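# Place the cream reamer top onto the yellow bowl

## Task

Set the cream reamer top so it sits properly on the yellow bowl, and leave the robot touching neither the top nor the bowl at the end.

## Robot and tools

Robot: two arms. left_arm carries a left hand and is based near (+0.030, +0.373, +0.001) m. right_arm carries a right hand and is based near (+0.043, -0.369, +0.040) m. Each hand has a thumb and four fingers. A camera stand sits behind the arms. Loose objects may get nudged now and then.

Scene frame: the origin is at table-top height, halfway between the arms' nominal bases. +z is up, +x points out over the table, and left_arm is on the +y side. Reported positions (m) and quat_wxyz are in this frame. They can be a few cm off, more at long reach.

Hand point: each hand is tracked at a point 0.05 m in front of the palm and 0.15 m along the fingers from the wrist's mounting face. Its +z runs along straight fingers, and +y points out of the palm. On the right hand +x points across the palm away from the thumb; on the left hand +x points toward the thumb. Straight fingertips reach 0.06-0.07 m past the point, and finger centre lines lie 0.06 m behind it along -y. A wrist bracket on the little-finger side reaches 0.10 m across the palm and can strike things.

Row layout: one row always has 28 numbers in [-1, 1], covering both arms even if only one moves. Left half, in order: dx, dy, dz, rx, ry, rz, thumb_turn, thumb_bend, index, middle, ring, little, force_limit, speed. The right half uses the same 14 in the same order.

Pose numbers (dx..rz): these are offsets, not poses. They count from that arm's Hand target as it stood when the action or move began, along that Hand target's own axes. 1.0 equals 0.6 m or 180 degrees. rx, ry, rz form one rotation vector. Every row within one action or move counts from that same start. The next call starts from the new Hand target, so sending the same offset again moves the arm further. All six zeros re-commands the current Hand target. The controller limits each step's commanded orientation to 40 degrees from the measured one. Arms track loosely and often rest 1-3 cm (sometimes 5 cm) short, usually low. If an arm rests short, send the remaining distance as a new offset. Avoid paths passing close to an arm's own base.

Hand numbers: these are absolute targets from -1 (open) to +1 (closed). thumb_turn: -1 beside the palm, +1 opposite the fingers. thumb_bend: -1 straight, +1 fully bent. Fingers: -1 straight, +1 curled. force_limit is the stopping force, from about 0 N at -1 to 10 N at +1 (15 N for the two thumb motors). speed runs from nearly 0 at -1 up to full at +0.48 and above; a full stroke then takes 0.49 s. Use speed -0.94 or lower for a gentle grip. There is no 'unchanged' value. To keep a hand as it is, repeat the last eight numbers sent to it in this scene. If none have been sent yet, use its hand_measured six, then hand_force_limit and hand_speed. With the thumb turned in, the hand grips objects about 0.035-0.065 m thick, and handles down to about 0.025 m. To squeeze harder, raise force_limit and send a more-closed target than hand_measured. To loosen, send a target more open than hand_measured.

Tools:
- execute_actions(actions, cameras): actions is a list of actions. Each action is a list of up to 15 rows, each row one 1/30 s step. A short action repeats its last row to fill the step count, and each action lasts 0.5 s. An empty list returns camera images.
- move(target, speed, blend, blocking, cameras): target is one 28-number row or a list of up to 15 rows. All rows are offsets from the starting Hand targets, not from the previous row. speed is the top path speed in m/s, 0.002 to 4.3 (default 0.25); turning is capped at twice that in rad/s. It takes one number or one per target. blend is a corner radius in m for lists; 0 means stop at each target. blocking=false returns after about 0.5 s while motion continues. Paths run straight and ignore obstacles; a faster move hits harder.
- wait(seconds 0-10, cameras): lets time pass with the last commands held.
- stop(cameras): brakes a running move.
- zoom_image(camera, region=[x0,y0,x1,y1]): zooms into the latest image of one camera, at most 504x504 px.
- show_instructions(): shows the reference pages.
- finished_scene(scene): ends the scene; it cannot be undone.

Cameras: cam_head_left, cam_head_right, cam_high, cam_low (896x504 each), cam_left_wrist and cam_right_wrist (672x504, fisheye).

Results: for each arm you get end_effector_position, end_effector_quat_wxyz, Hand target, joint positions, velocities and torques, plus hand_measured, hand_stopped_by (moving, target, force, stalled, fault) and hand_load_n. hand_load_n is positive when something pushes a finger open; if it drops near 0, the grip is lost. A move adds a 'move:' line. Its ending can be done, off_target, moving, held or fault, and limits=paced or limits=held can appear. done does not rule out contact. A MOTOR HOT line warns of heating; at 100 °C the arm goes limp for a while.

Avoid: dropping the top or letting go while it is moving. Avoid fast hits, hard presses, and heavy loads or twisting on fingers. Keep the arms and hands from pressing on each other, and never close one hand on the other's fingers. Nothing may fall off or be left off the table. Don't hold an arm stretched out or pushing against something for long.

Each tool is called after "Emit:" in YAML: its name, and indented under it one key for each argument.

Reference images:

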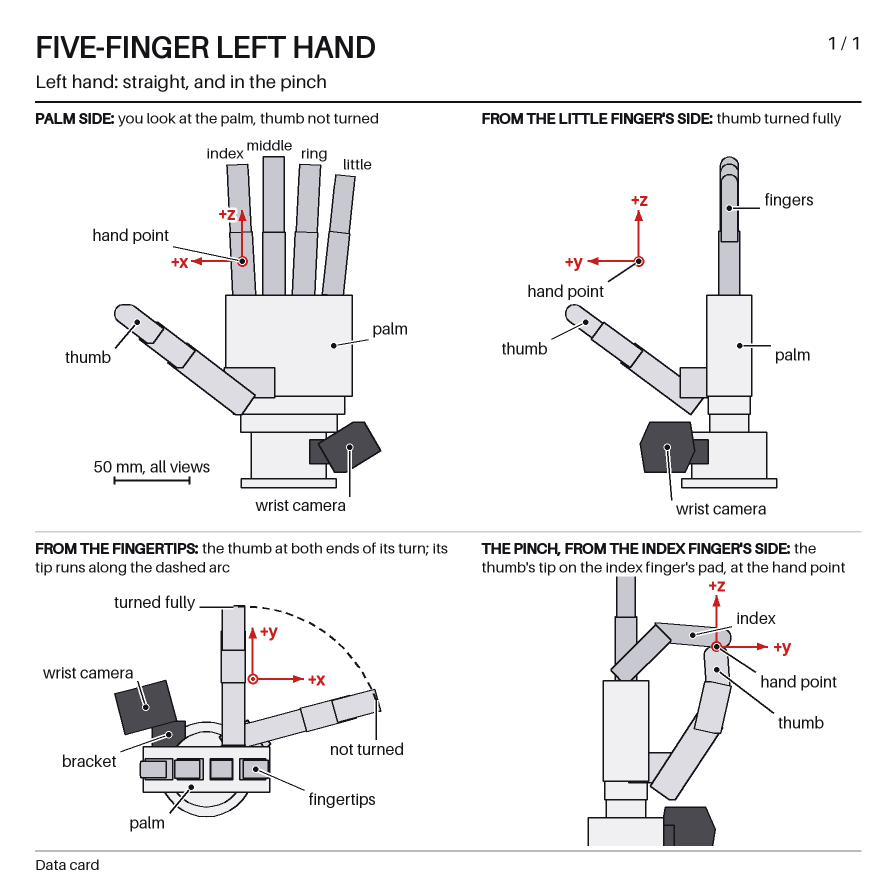

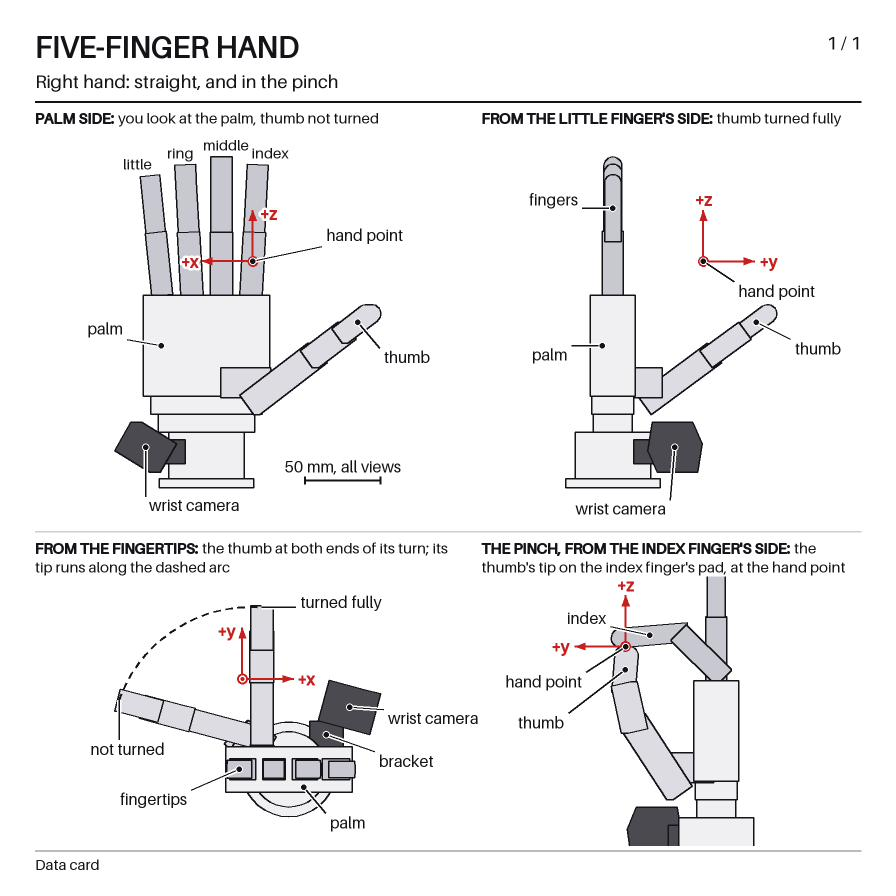

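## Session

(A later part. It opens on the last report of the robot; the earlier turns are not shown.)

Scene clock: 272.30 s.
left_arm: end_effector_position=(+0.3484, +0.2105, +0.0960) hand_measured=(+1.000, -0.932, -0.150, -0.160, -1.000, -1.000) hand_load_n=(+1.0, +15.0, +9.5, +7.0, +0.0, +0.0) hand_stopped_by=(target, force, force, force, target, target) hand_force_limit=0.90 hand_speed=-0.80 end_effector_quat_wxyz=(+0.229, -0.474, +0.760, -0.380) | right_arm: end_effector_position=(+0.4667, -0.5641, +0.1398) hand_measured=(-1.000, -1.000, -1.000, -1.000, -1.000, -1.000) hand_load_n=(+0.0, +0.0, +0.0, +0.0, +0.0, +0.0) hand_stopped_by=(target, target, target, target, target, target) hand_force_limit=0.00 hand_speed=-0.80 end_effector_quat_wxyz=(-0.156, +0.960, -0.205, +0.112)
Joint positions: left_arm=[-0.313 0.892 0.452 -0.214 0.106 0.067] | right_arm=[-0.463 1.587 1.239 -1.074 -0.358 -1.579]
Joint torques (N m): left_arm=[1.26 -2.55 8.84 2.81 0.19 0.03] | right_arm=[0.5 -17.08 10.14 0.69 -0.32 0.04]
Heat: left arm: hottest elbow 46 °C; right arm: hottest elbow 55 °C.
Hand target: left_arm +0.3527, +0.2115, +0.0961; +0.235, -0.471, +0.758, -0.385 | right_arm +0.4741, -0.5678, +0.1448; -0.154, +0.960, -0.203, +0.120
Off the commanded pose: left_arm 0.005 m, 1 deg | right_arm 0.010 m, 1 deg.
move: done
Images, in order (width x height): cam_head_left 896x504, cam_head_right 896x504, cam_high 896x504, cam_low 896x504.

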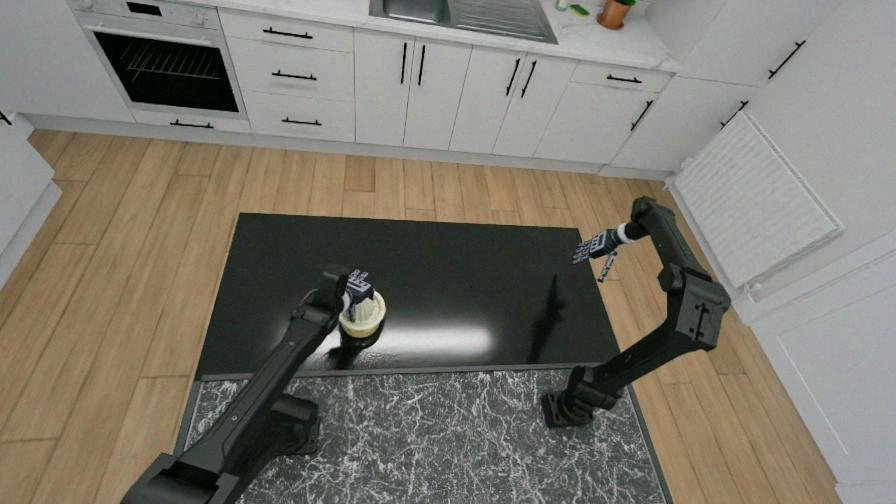

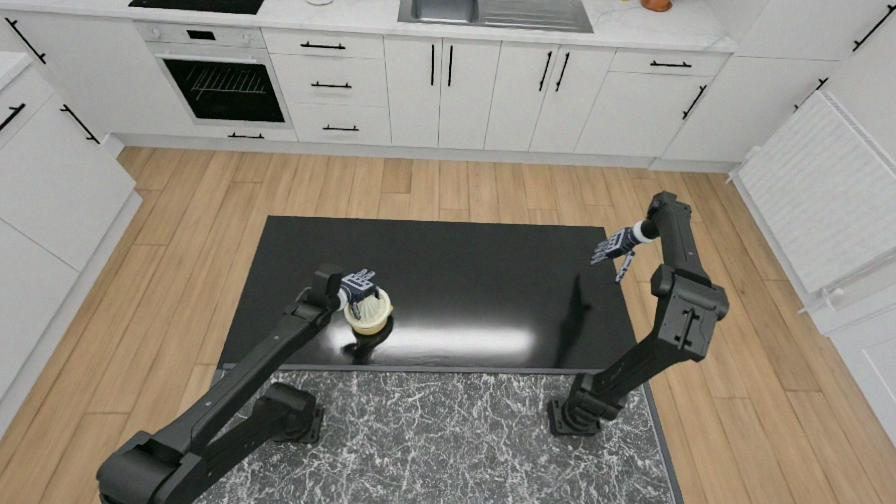

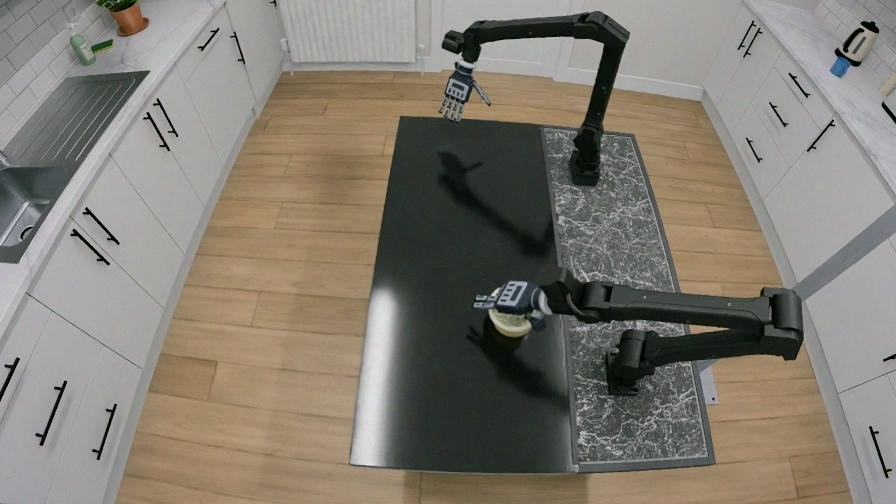

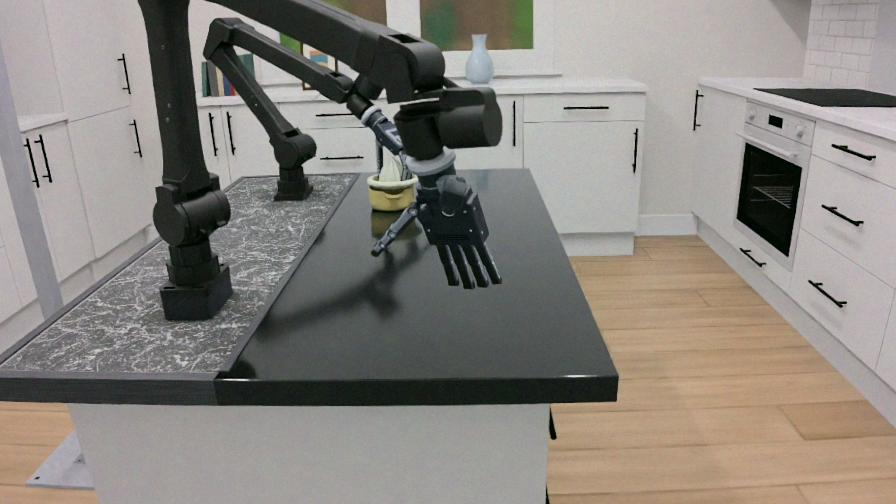

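Emit:
move:
  target: [0.0007,0.0188,0.0026,0,0,0,1,-0.2,0.2,0.2,-1,-1,0.9,-0.8,0,0,0,0,0,0,-1,-1,-1,-1,-1,-1,0,-0.8]
  speed: 0.02
  cameras: ["cam_high","cam_head_left","cam_head_right","cam_low"]

Emit:
zoom_image:
  camera: "cam_low"
  region: [365, 160, 421, 216]

Emit:
zoom_image:
  camera: "cam_high"
  region: [480, 290, 536, 346]

Scene clock: 292.33 s.
left_arm: end_effector_position=(+0.3476, +0.2107, +0.0911) hand_measured=(+1.000, -0.928, -0.150, -0.158, -1.000, -1.000) hand_load_n=(-0.5, +2.0, +1.5, +0.0, +0.0, +0.0) hand_stopped_by=(target, force, force, force, target, target) hand_force_limit=0.90 hand_speed=-0.80 end_effector_quat_wxyz=(+0.233, -0.472, +0.758, -0.385) | right_arm: end_effector_position=(+0.4667, -0.5641, +0.1398) hand_measured=(-1.000, -1.000, -1.000, -1.000, -1.000, -1.000) hand_load_n=(+0.0, +0.0, +0.0, +0.0, +0.0, +0.0) hand_stopped_by=(target, target, target, target, target, target) hand_force_limit=0.00 hand_speed=-0.80 end_effector_quat_wxyz=(-0.156, +0.960, -0.205, +0.112)
Joint positions: left_arm=[-0.312 0.892 0.431 -0.18 0.108 0.068] | right_arm=[-0.463 1.587 1.239 -1.074 -0.358 -1.579]
Joint torques (N m): left_arm=[1.14 -2.61 8.03 2.67 0.13 0.01] | right_arm=[0.73 -17.14 10.29 0.59 -0.32 0]
Heat: left arm: hottest elbow 45 °C; right arm: hottest elbow 55 °C.
Hand target: left_arm +0.3475, +0.2135, +0.0861; +0.235, -0.471, +0.758, -0.385 | right_arm +0.4741, -0.5678, +0.1448; -0.154, +0.960, -0.203, +0.120
Off the commanded pose: left_arm 0.006 m, 0 deg | right_arm 0.010 m, 1 deg.
move: done
Images, in order (width x height): cam_head_left 896x504, cam_head_right 896x504, cam_high 896x504, cam_low 896x504.

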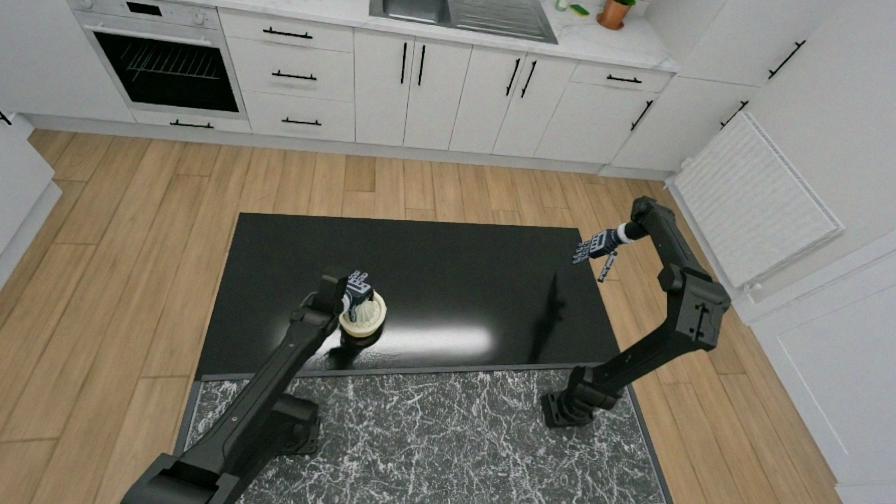

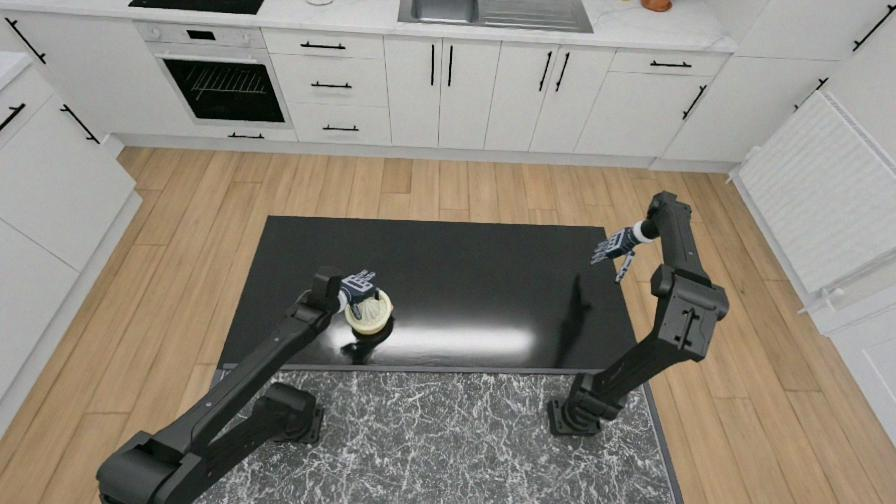

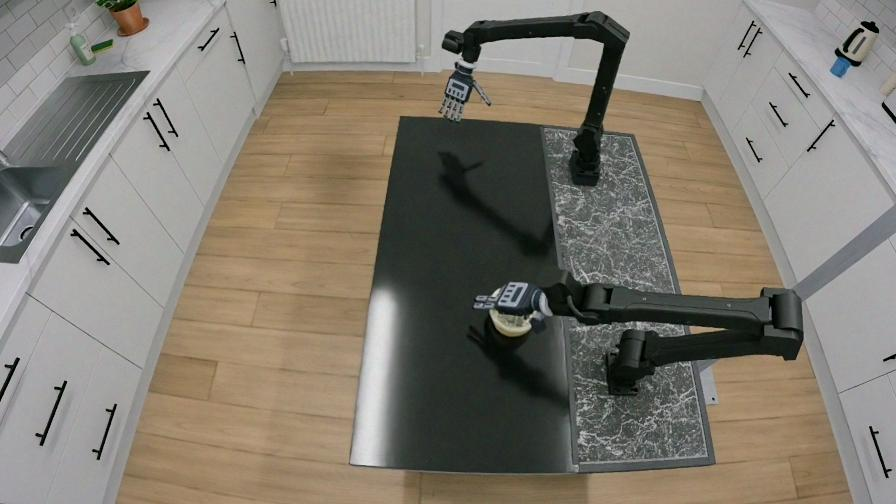

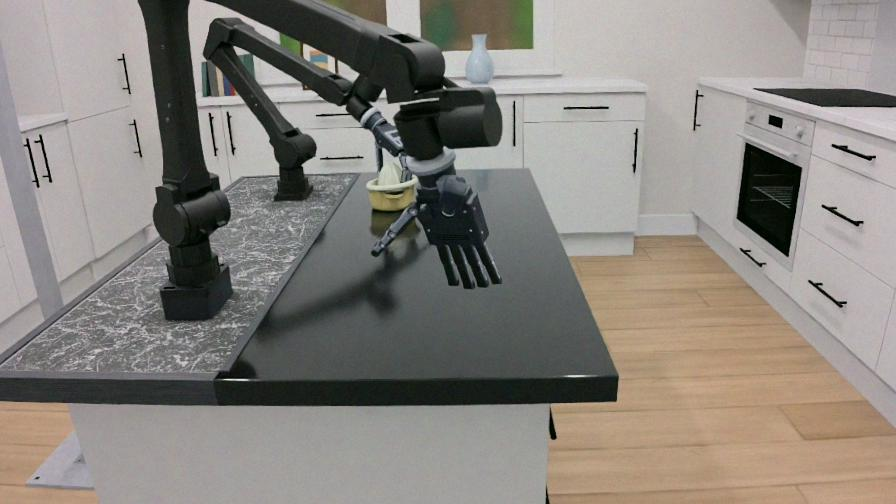

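Scaled by 9.000 from the camera's 896x504 image, which has a finer 1280x720 frame.

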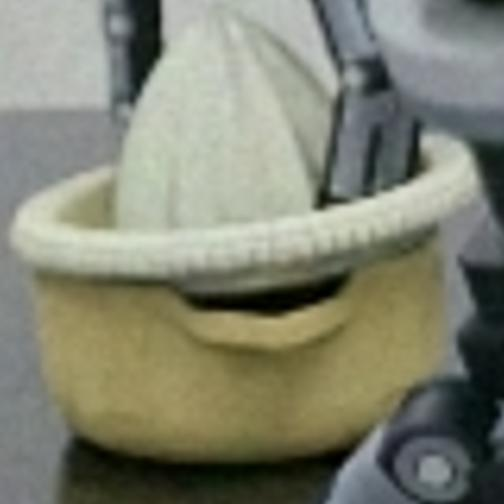

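Scaled by 9.000 from the camera's 896x504 image, which has a finer 1280x720 frame.

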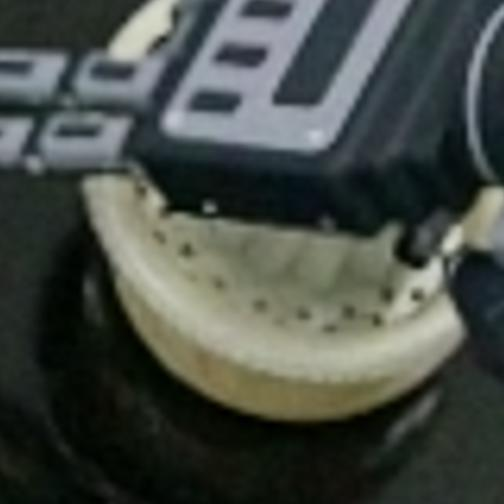

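Emit:
move:
  target: [0.0007,0.0053,-0.0072,0,0,0,1,-0.2,0.2,0.2,-1,-1,0.9,-0.8,0,0,0,0,0,0,-1,-1,-1,-1,-1,-1,0,-0.8]
  speed: 0.02
  cameras: ["cam_high","cam_head_left","cam_head_right","cam_low","cam_left_wrist"]

Emit:
zoom_image:
  camera: "cam_low"
  region: [365, 160, 421, 216]

Emit:
zoom_image:
  camera: "cam_head_left"
  region: [330, 285, 395, 350]

Emit:
zoom_image:
  camera: "cam_head_right"
  region: [340, 285, 405, 350]

Scene clock: 299.23 s.
left_arm: end_effector_position=(+0.3430, +0.2127, +0.0856) hand_measured=(+1.000, -0.928, -0.150, -0.158, -1.000, -1.000) hand_load_n=(+0.0, +0.5, +0.0, +0.0, +0.0, +0.0) hand_stopped_by=(target, force, force, force, target, target) hand_force_limit=0.90 hand_speed=-0.80 end_effector_quat_wxyz=(+0.230, -0.473, +0.760, -0.382) | right_arm: end_effector_position=(+0.4667, -0.5641, +0.1398) hand_measured=(-1.000, -1.000, -1.000, -1.000, -1.000, -1.000) hand_load_n=(+0.0, +0.0, +0.0, +0.0, +0.0, +0.0) hand_stopped_by=(target, target, target, target, target, target) hand_force_limit=0.00 hand_speed=-0.80 end_effector_quat_wxyz=(-0.156, +0.960, -0.205, +0.112)
Joint positions: left_arm=[-0.311 0.887 0.417 -0.18 0.109 0.068] | right_arm=[-0.463 1.587 1.239 -1.074 -0.358 -1.579]
Joint torques (N m): left_arm=[1.2 -3.66 8.34 2.06 0.16 0.02] | right_arm=[0.97 -17.14 10.24 0.55 -0.35 0.01]
Heat: left arm: hottest elbow 45 °C; right arm: hottest elbow 55 °C.
Hand target: left_arm +0.3427, +0.2156, +0.0861; +0.235, -0.471, +0.758, -0.385 | right_arm +0.4741, -0.5678, +0.1448; -0.154, +0.960, -0.203, +0.120
Off the commanded pose: left_arm 0.003 m, 1 deg | right_arm 0.010 m, 1 deg.
move: done
camera_calibration:
cam_left_wrist: T_world_to_cam=[[0.445297, -0.515872, 0.731838, -0.0998213], [-0.849616, -0.501414, 0.163514, 0.384812], [0.282601, -0.694594, -0.661571, 0.224884], [0, 0, 0, 1]] pos_world=[0.30784, 0.297658, 0.158907]
Images, in order (width x height): cam_head_left 896x504, cam_head_right 896x504, cam_high 896x504, cam_low 896x504, cam_left_wrist 672x504.

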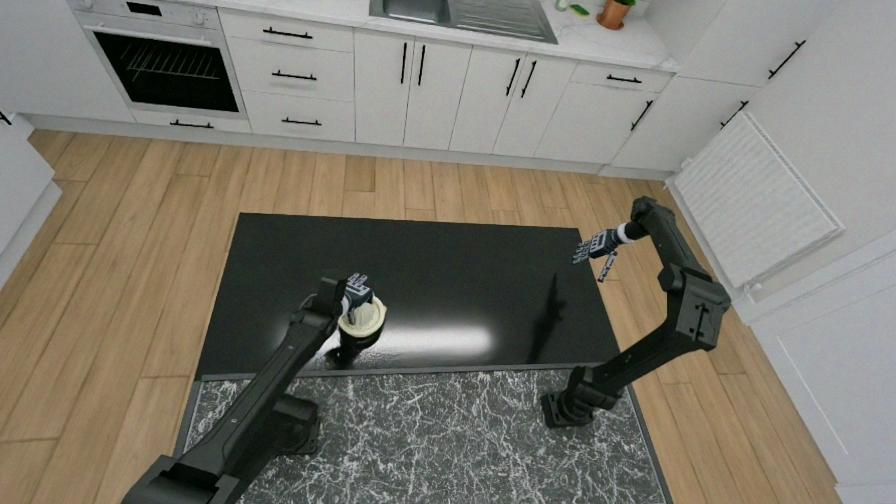

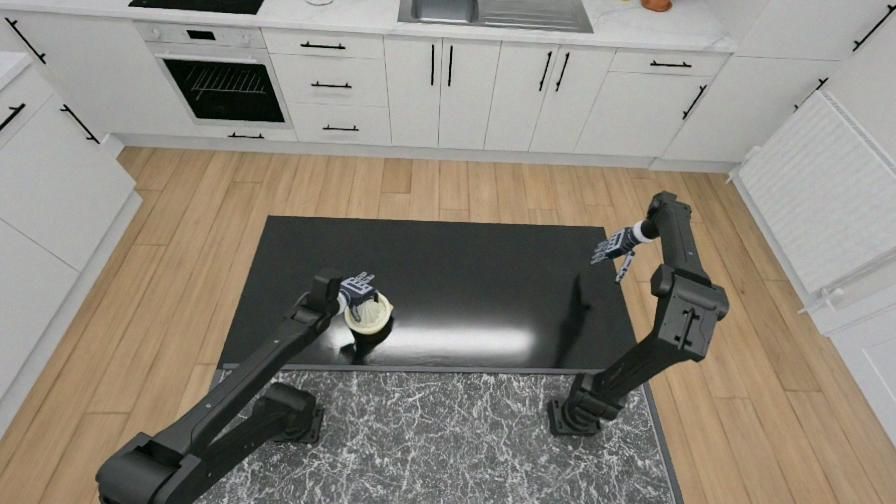

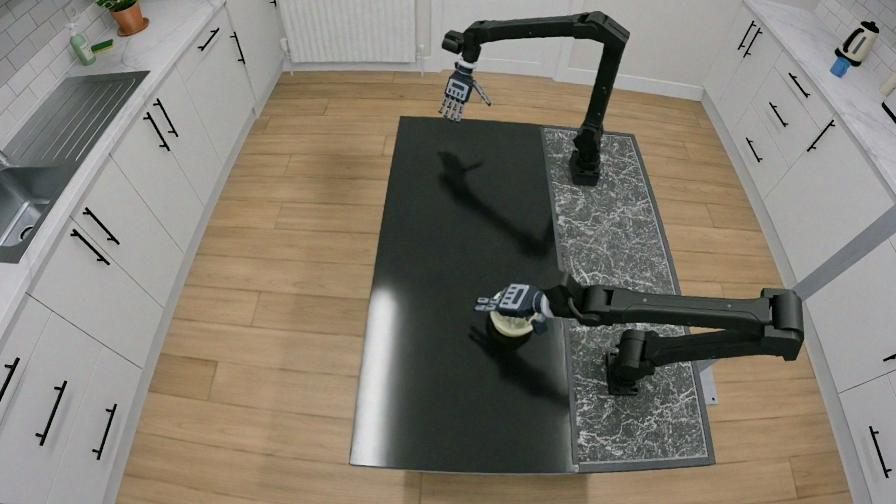

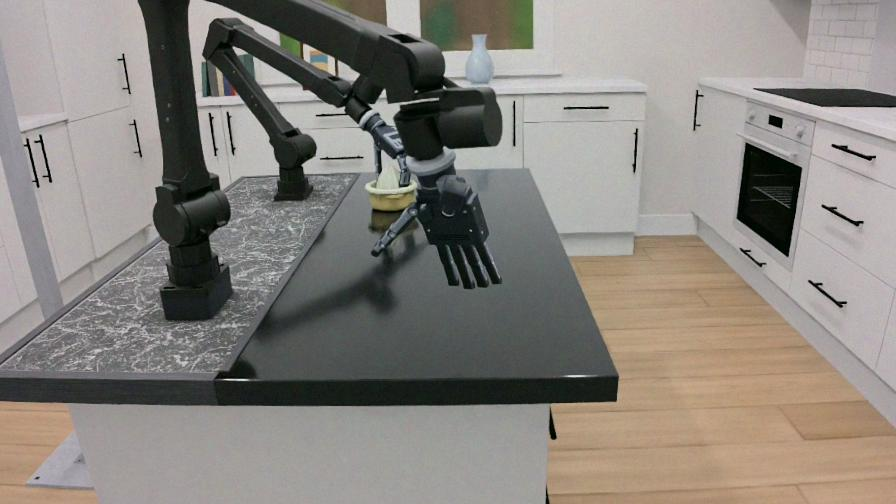

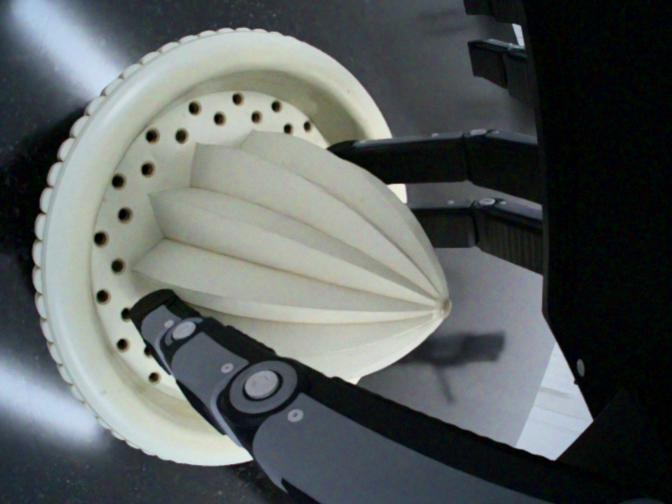

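Scaled by 9.000 from the camera's 896x504 image, which has a finer 1280x720 frame.

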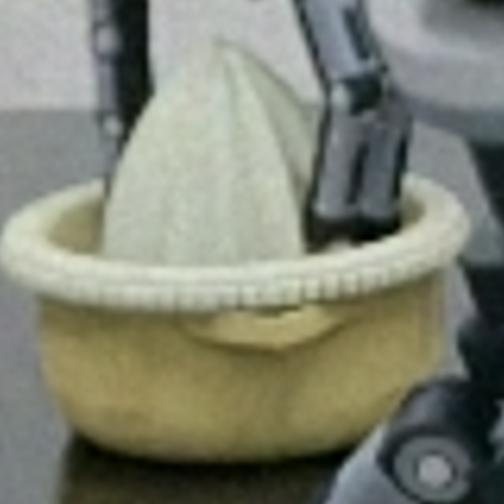

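Scaled by 7.754 from the camera's 896x504 image, which has a finer 1280x720 frame.

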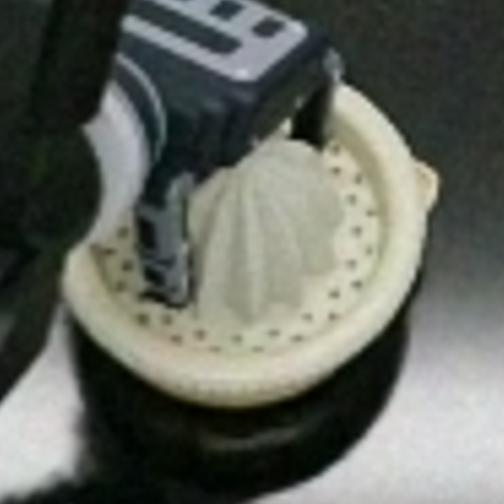

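Scaled by 7.754 from the camera's 896x504 image, which has a finer 1280x720 frame.

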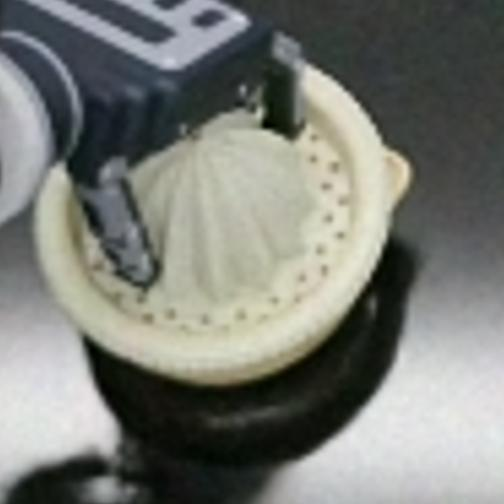

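Emit:
zoom_image:
  camera: "cam_high"
  region: [480, 290, 536, 346]

Scaled by 9.000 from the camera's 896x504 image, which has a finer 1280x720 frame.

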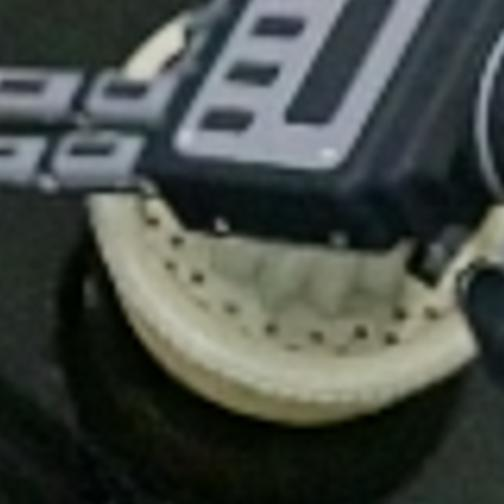

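Emit:
move:
  target: [-0.0075,0.0049,-0.001,0,0,0,1,-0.2,0.2,0.2,-1,-1,0.9,-0.8,0,0,0,0,0,0,-1,-1,-1,-1,-1,-1,0,-0.8]
  speed: 0.02
  cameras: ["cam_high","cam_head_left","cam_low","cam_left_wrist"]

Emit:
zoom_image:
  camera: "cam_high"
  region: [480, 290, 536, 346]

Emit:
zoom_image:
  camera: "cam_low"
  region: [365, 160, 421, 216]

Scene clock: 315.37 s.
left_arm: end_effector_position=(+0.3429, +0.2168, +0.0846) hand_measured=(+1.000, -0.928, -0.150, -0.158, -1.000, -1.000) hand_load_n=(+0.0, +0.0, +0.5, +0.0, +0.0, +0.0) hand_stopped_by=(target, force, force, force, target, target) hand_force_limit=0.90 hand_speed=-0.80 end_effector_quat_wxyz=(+0.229, -0.474, +0.759, -0.383) | right_arm: end_effector_position=(+0.4667, -0.5641, +0.1398) hand_measured=(-1.000, -1.000, -1.000, -1.000, -1.000, -1.000) hand_load_n=(+0.0, +0.0, +0.0, +0.0, +0.0, +0.0) hand_stopped_by=(target, target, target, target, target, target) hand_force_limit=0.00 hand_speed=-0.80 end_effector_quat_wxyz=(-0.156, +0.960, -0.205, +0.112)
Joint positions: left_arm=[-0.292 0.884 0.412 -0.18 0.126 0.076] | right_arm=[-0.463 1.587 1.239 -1.074 -0.358 -1.579]
Joint torques (N m): left_arm=[1.32 -3.6 8.18 2.15 0.11 0.04] | right_arm=[1.2 -17.49 10.29 0.7 -0.33 0.05]
Heat: left arm: hottest elbow 44 °C; right arm: hottest elbow 56 °C.
Hand target: left_arm +0.3427, +0.2206, +0.0841; +0.235, -0.471, +0.758, -0.385 | right_arm +0.4741, -0.5678, +0.1448; -0.154, +0.960, -0.203, +0.120
Off the commanded pose: left_arm 0.004 m, 1 deg | right_arm 0.010 m, 1 deg.
move: done
camera_calibration:
cam_left_wrist: T_world_to_cam=[[0.447229, -0.512631, 0.732936, -0.098348], [-0.848865, -0.501458, 0.167237, 0.386298], [0.281805, -0.696957, -0.659421, 0.227661], [0, 0, 0, 1]] pos_world=[0.307743, 0.301966, 0.157604]
Images, in order (width x height): cam_head_left 896x504, cam_high 896x504, cam_low 896x504, cam_left_wrist 672x504.

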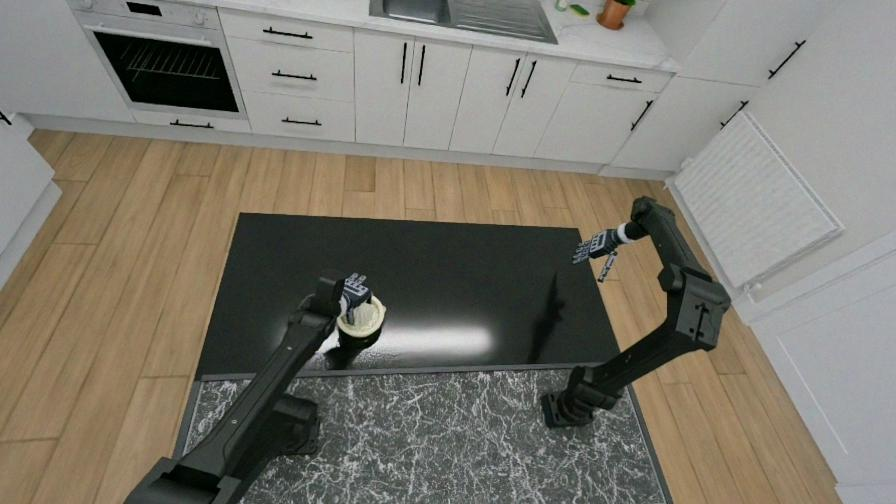

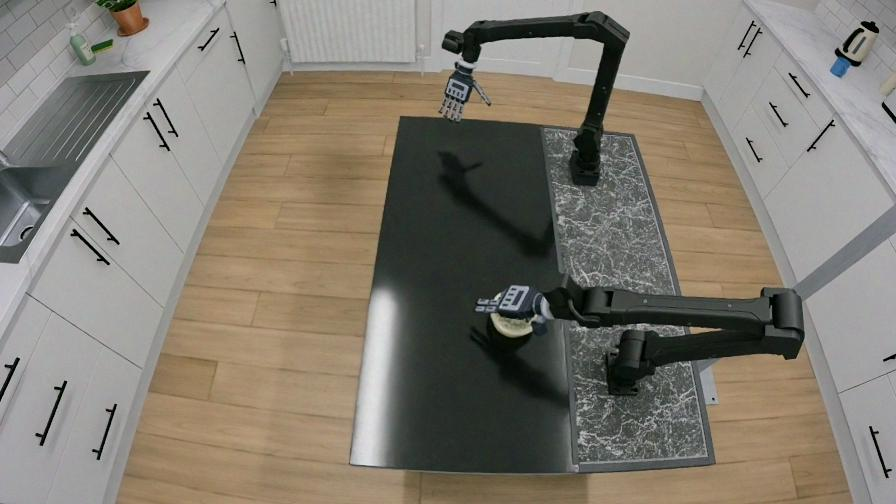

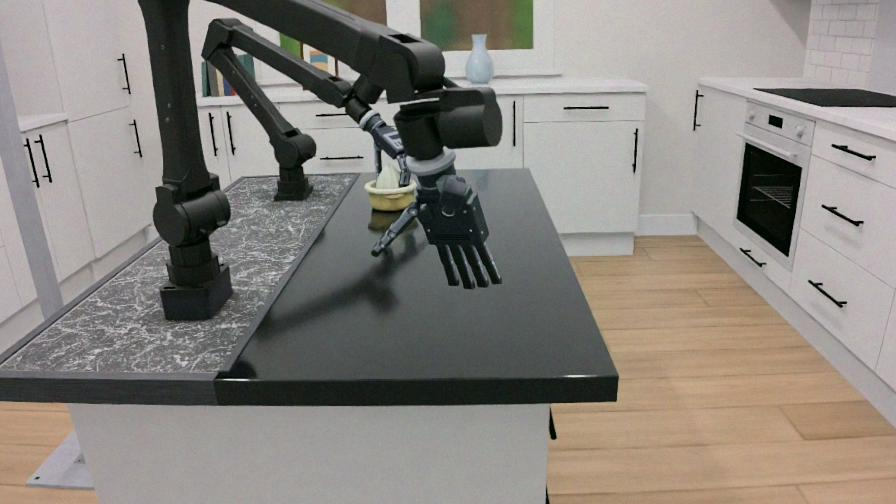

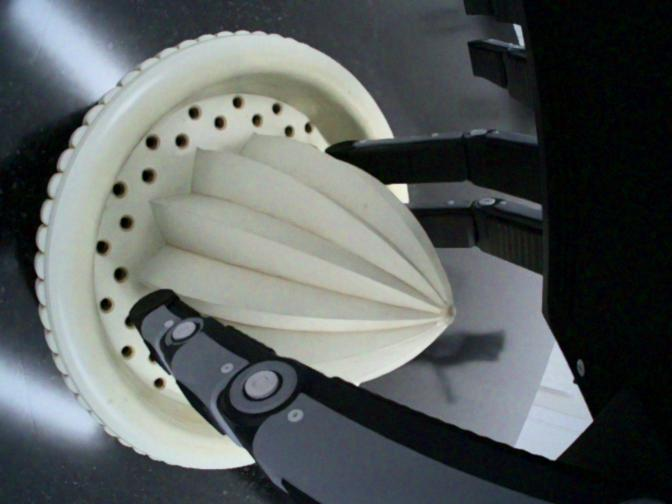

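Scaled by 9.000 from the camera's 896x504 image, which has a finer 1280x720 frame.

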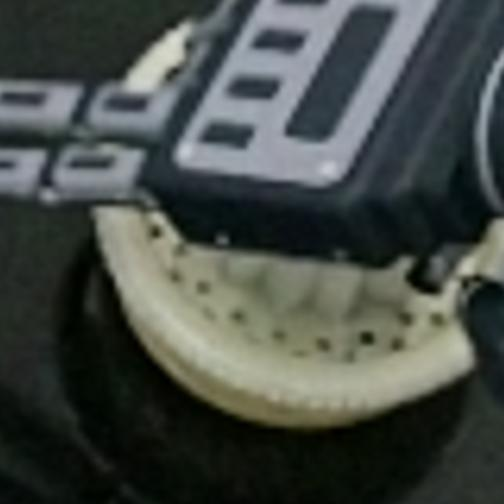

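Scaled by 9.000 from the camera's 896x504 image, which has a finer 1280x720 frame.

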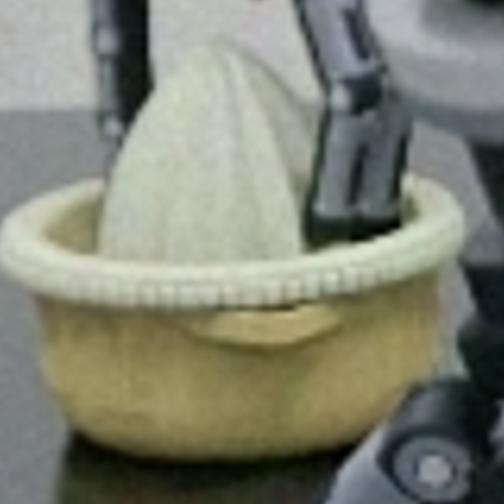

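Emit:
move:
  target: [0,0,0,0,0,0,1,-0.965,-0.21,-0.21,-1,-1,0,-0.6,0,0,0,0,0,0,-1,-1,-1,-1,-1,-1,0,-0.8]
  speed: 0.02
  cameras: ["cam_low","cam_left_wrist","cam_high"]

Emit:
zoom_image:
  camera: "cam_low"
  region: [365, 160, 421, 216]

Emit:
zoom_image:
  camera: "cam_high"
  region: [480, 290, 536, 346]

Scene clock: 321.07 s.
left_arm: end_effector_position=(+0.3432, +0.2174, +0.0846) hand_measured=(+1.000, -0.966, -0.210, -0.210, -1.000, -1.000) hand_load_n=(+0.0, +0.0, +0.0, +0.0, +0.0, +0.0) hand_stopped_by=(target, target, target, target, target, target) hand_force_limit=0.00 hand_speed=-0.60 end_effector_quat_wxyz=(+0.230, -0.474, +0.759, -0.383) | right_arm: end_effector_position=(+0.4667, -0.5641, +0.1398) hand_measured=(-1.000, -1.000, -1.000, -1.000, -1.000, -1.000) hand_load_n=(+0.0, +0.0, +0.0, +0.0, +0.0, +0.0) hand_stopped_by=(target, target, target, target, target, target) hand_force_limit=0.00 hand_speed=-0.80 end_effector_quat_wxyz=(-0.156, +0.960, -0.205, +0.112)
Joint positions: left_arm=[-0.29 0.884 0.412 -0.18 0.126 0.078] | right_arm=[-0.463 1.587 1.239 -1.074 -0.358 -1.579]
Joint torques (N m): left_arm=[1.2 -3.55 8.17 2.15 0.13 0.05] | right_arm=[0.21 -17.61 10.3 0.51 -0.34 0.02]
Heat: left arm: hottest elbow 43 °C; right arm: hottest elbow 56 °C.
Hand target: left_arm +0.3427, +0.2205, +0.0841; +0.235, -0.471, +0.758, -0.385 | right_arm +0.4741, -0.5678, +0.1448; -0.154, +0.960, -0.203, +0.120
Off the commanded pose: left_arm 0.003 m, 1 deg | right_arm 0.010 m, 1 deg.
move: done
camera_calibration:
cam_left_wrist: T_world_to_cam=[[0.446292, -0.514037, 0.732523, -0.0974778], [-0.849223, -0.501419, 0.165528, 0.387067], [0.282213, -0.695949, -0.660311, 0.227728], [0, 0, 0, 1]] pos_world=[0.307942, 0.302462, 0.157705]
Images, in order (width x height): cam_high 896x504, cam_low 896x504, cam_left_wrist 672x504.

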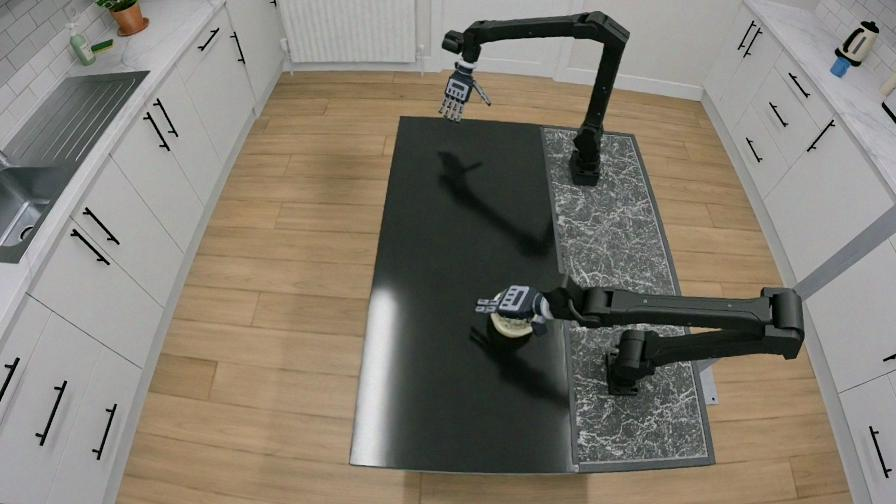

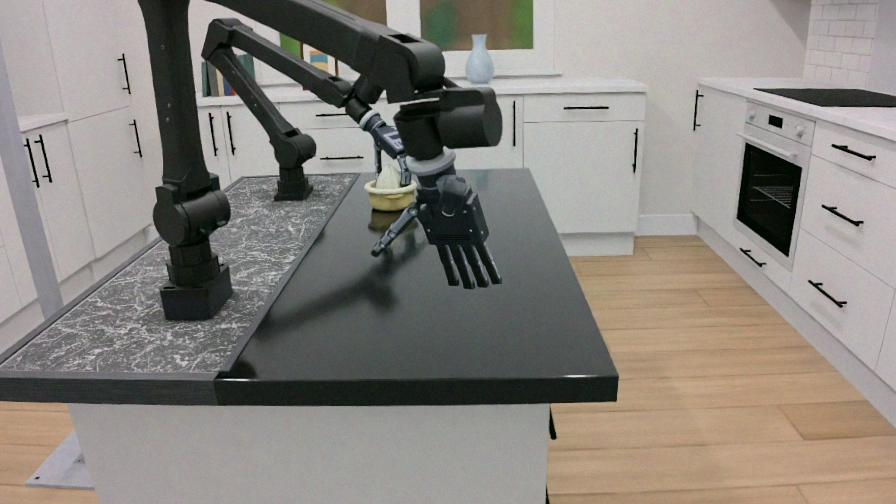

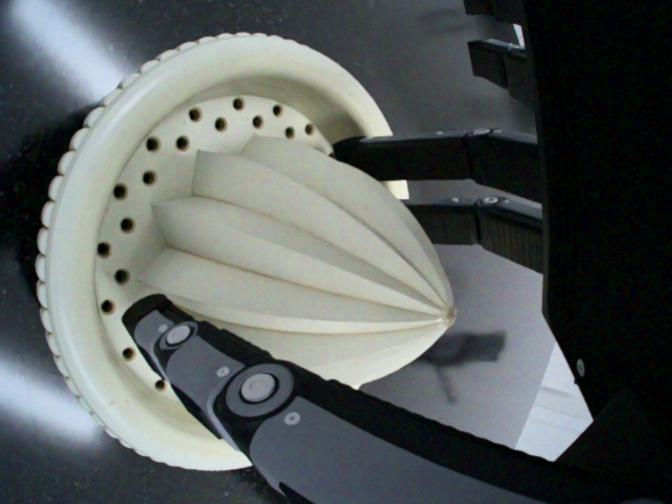

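Scaled by 9.000 from the camera's 896x504 image, which has a finer 1280x720 frame.

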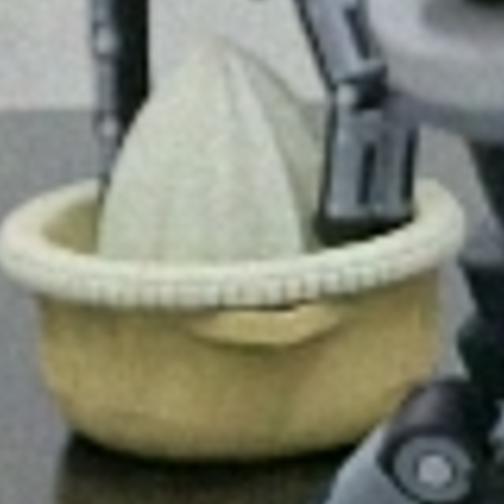

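Scaled by 9.000 from the camera's 896x504 image, which has a finer 1280x720 frame.

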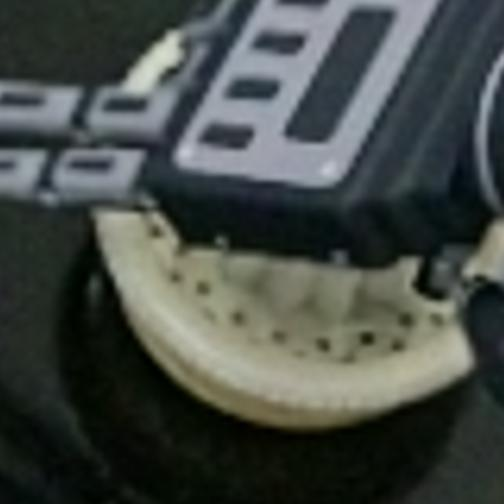

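Emit:
move:
  target: [0,-0.0924,-0.0432,0.03,0,0,1,-1,-0.23,-0.23,-1,-1,0,-0.6,0,0,0,0,0,0,-1,-1,-1,-1,-1,-1,0,-0.8]
  speed: 0.04
  cameras: ["cam_left_wrist","cam_low"]

Scene clock: 328.40 s.
left_arm: end_effector_position=(+0.3336, +0.2198, +0.1071) hand_measured=(+1.000, -1.000, -0.230, -0.230, -1.000, -1.000) hand_load_n=(+0.0, +0.0, +0.0, +0.0, +0.0, +0.0) hand_stopped_by=(target, target, target, target, target, target) hand_force_limit=0.00 hand_speed=-0.60 end_effector_quat_wxyz=(+0.239, -0.467, +0.753, -0.398) | right_arm: end_effector_position=(+0.4667, -0.5641, +0.1398) hand_measured=(-1.000, -1.000, -1.000, -1.000, -1.000, -1.000) hand_load_n=(+0.0, +0.0, +0.0, +0.0, +0.5, +0.0) hand_stopped_by=(target, target, target, target, target, target) hand_force_limit=0.00 hand_speed=-0.80 end_effector_quat_wxyz=(-0.156, +0.960, -0.205, +0.112)
Joint positions: left_arm=[-0.287 0.779 0.412 -0.245 0.136 0.079] | right_arm=[-0.463 1.587 1.239 -1.074 -0.358 -1.579]
Joint torques (N m): left_arm=[1.2 -2.73 14.58 1.29 0.18 -0.08] | right_arm=[0.62 -17.03 10.1 0.55 -0.37 0.04]
Heat: left arm: hottest elbow 43 °C; right arm: hottest elbow 56 °C.
Hand target: left_arm +0.3536, +0.2155, +0.1441; +0.257, -0.460, +0.739, -0.420 | right_arm +0.4741, -0.5678, +0.1448; -0.154, +0.960, -0.203, +0.120
Off the commanded pose: left_arm 0.042 m, 4 deg | right_arm 0.010 m, 1 deg.
move: off_target (left_arm)
camera_calibration:
cam_left_wrist: T_world_to_cam=[[0.416442, -0.503107, 0.757271, -0.103603], [-0.857199, -0.494837, 0.142642, 0.380095], [0.302961, -0.708534, -0.637334, 0.240269], [0, 0, 0, 1]] pos_world=[0.29617, 0.3062, 0.17737]
Images, in order (width x height): cam_low 896x504, cam_left_wrist 672x504.

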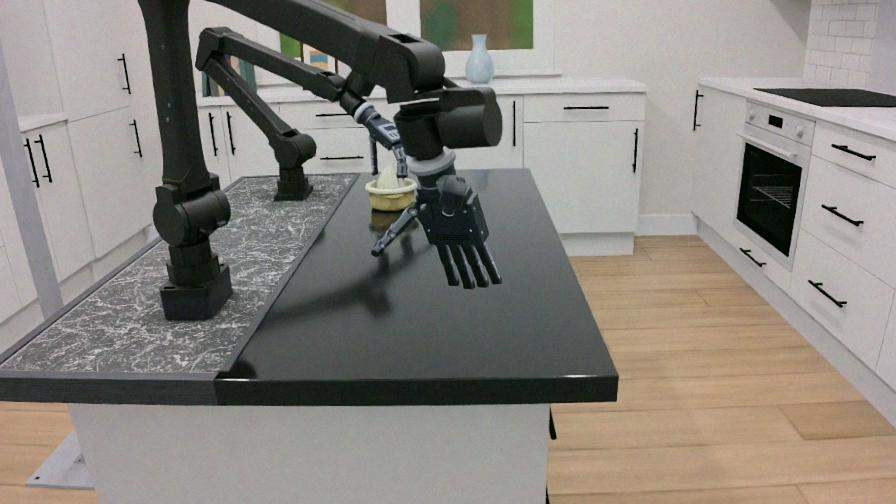

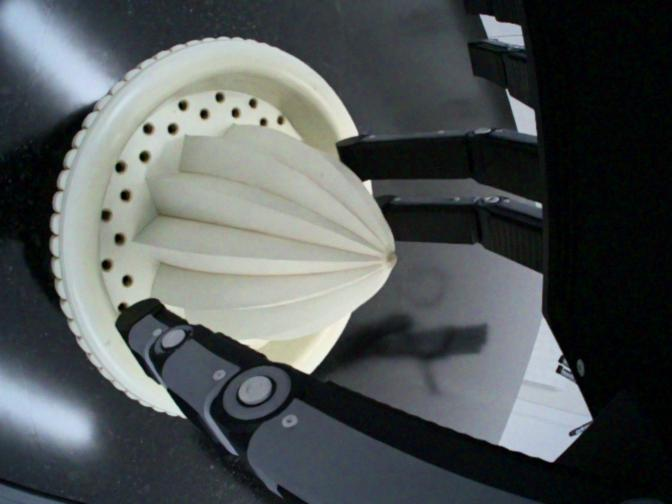

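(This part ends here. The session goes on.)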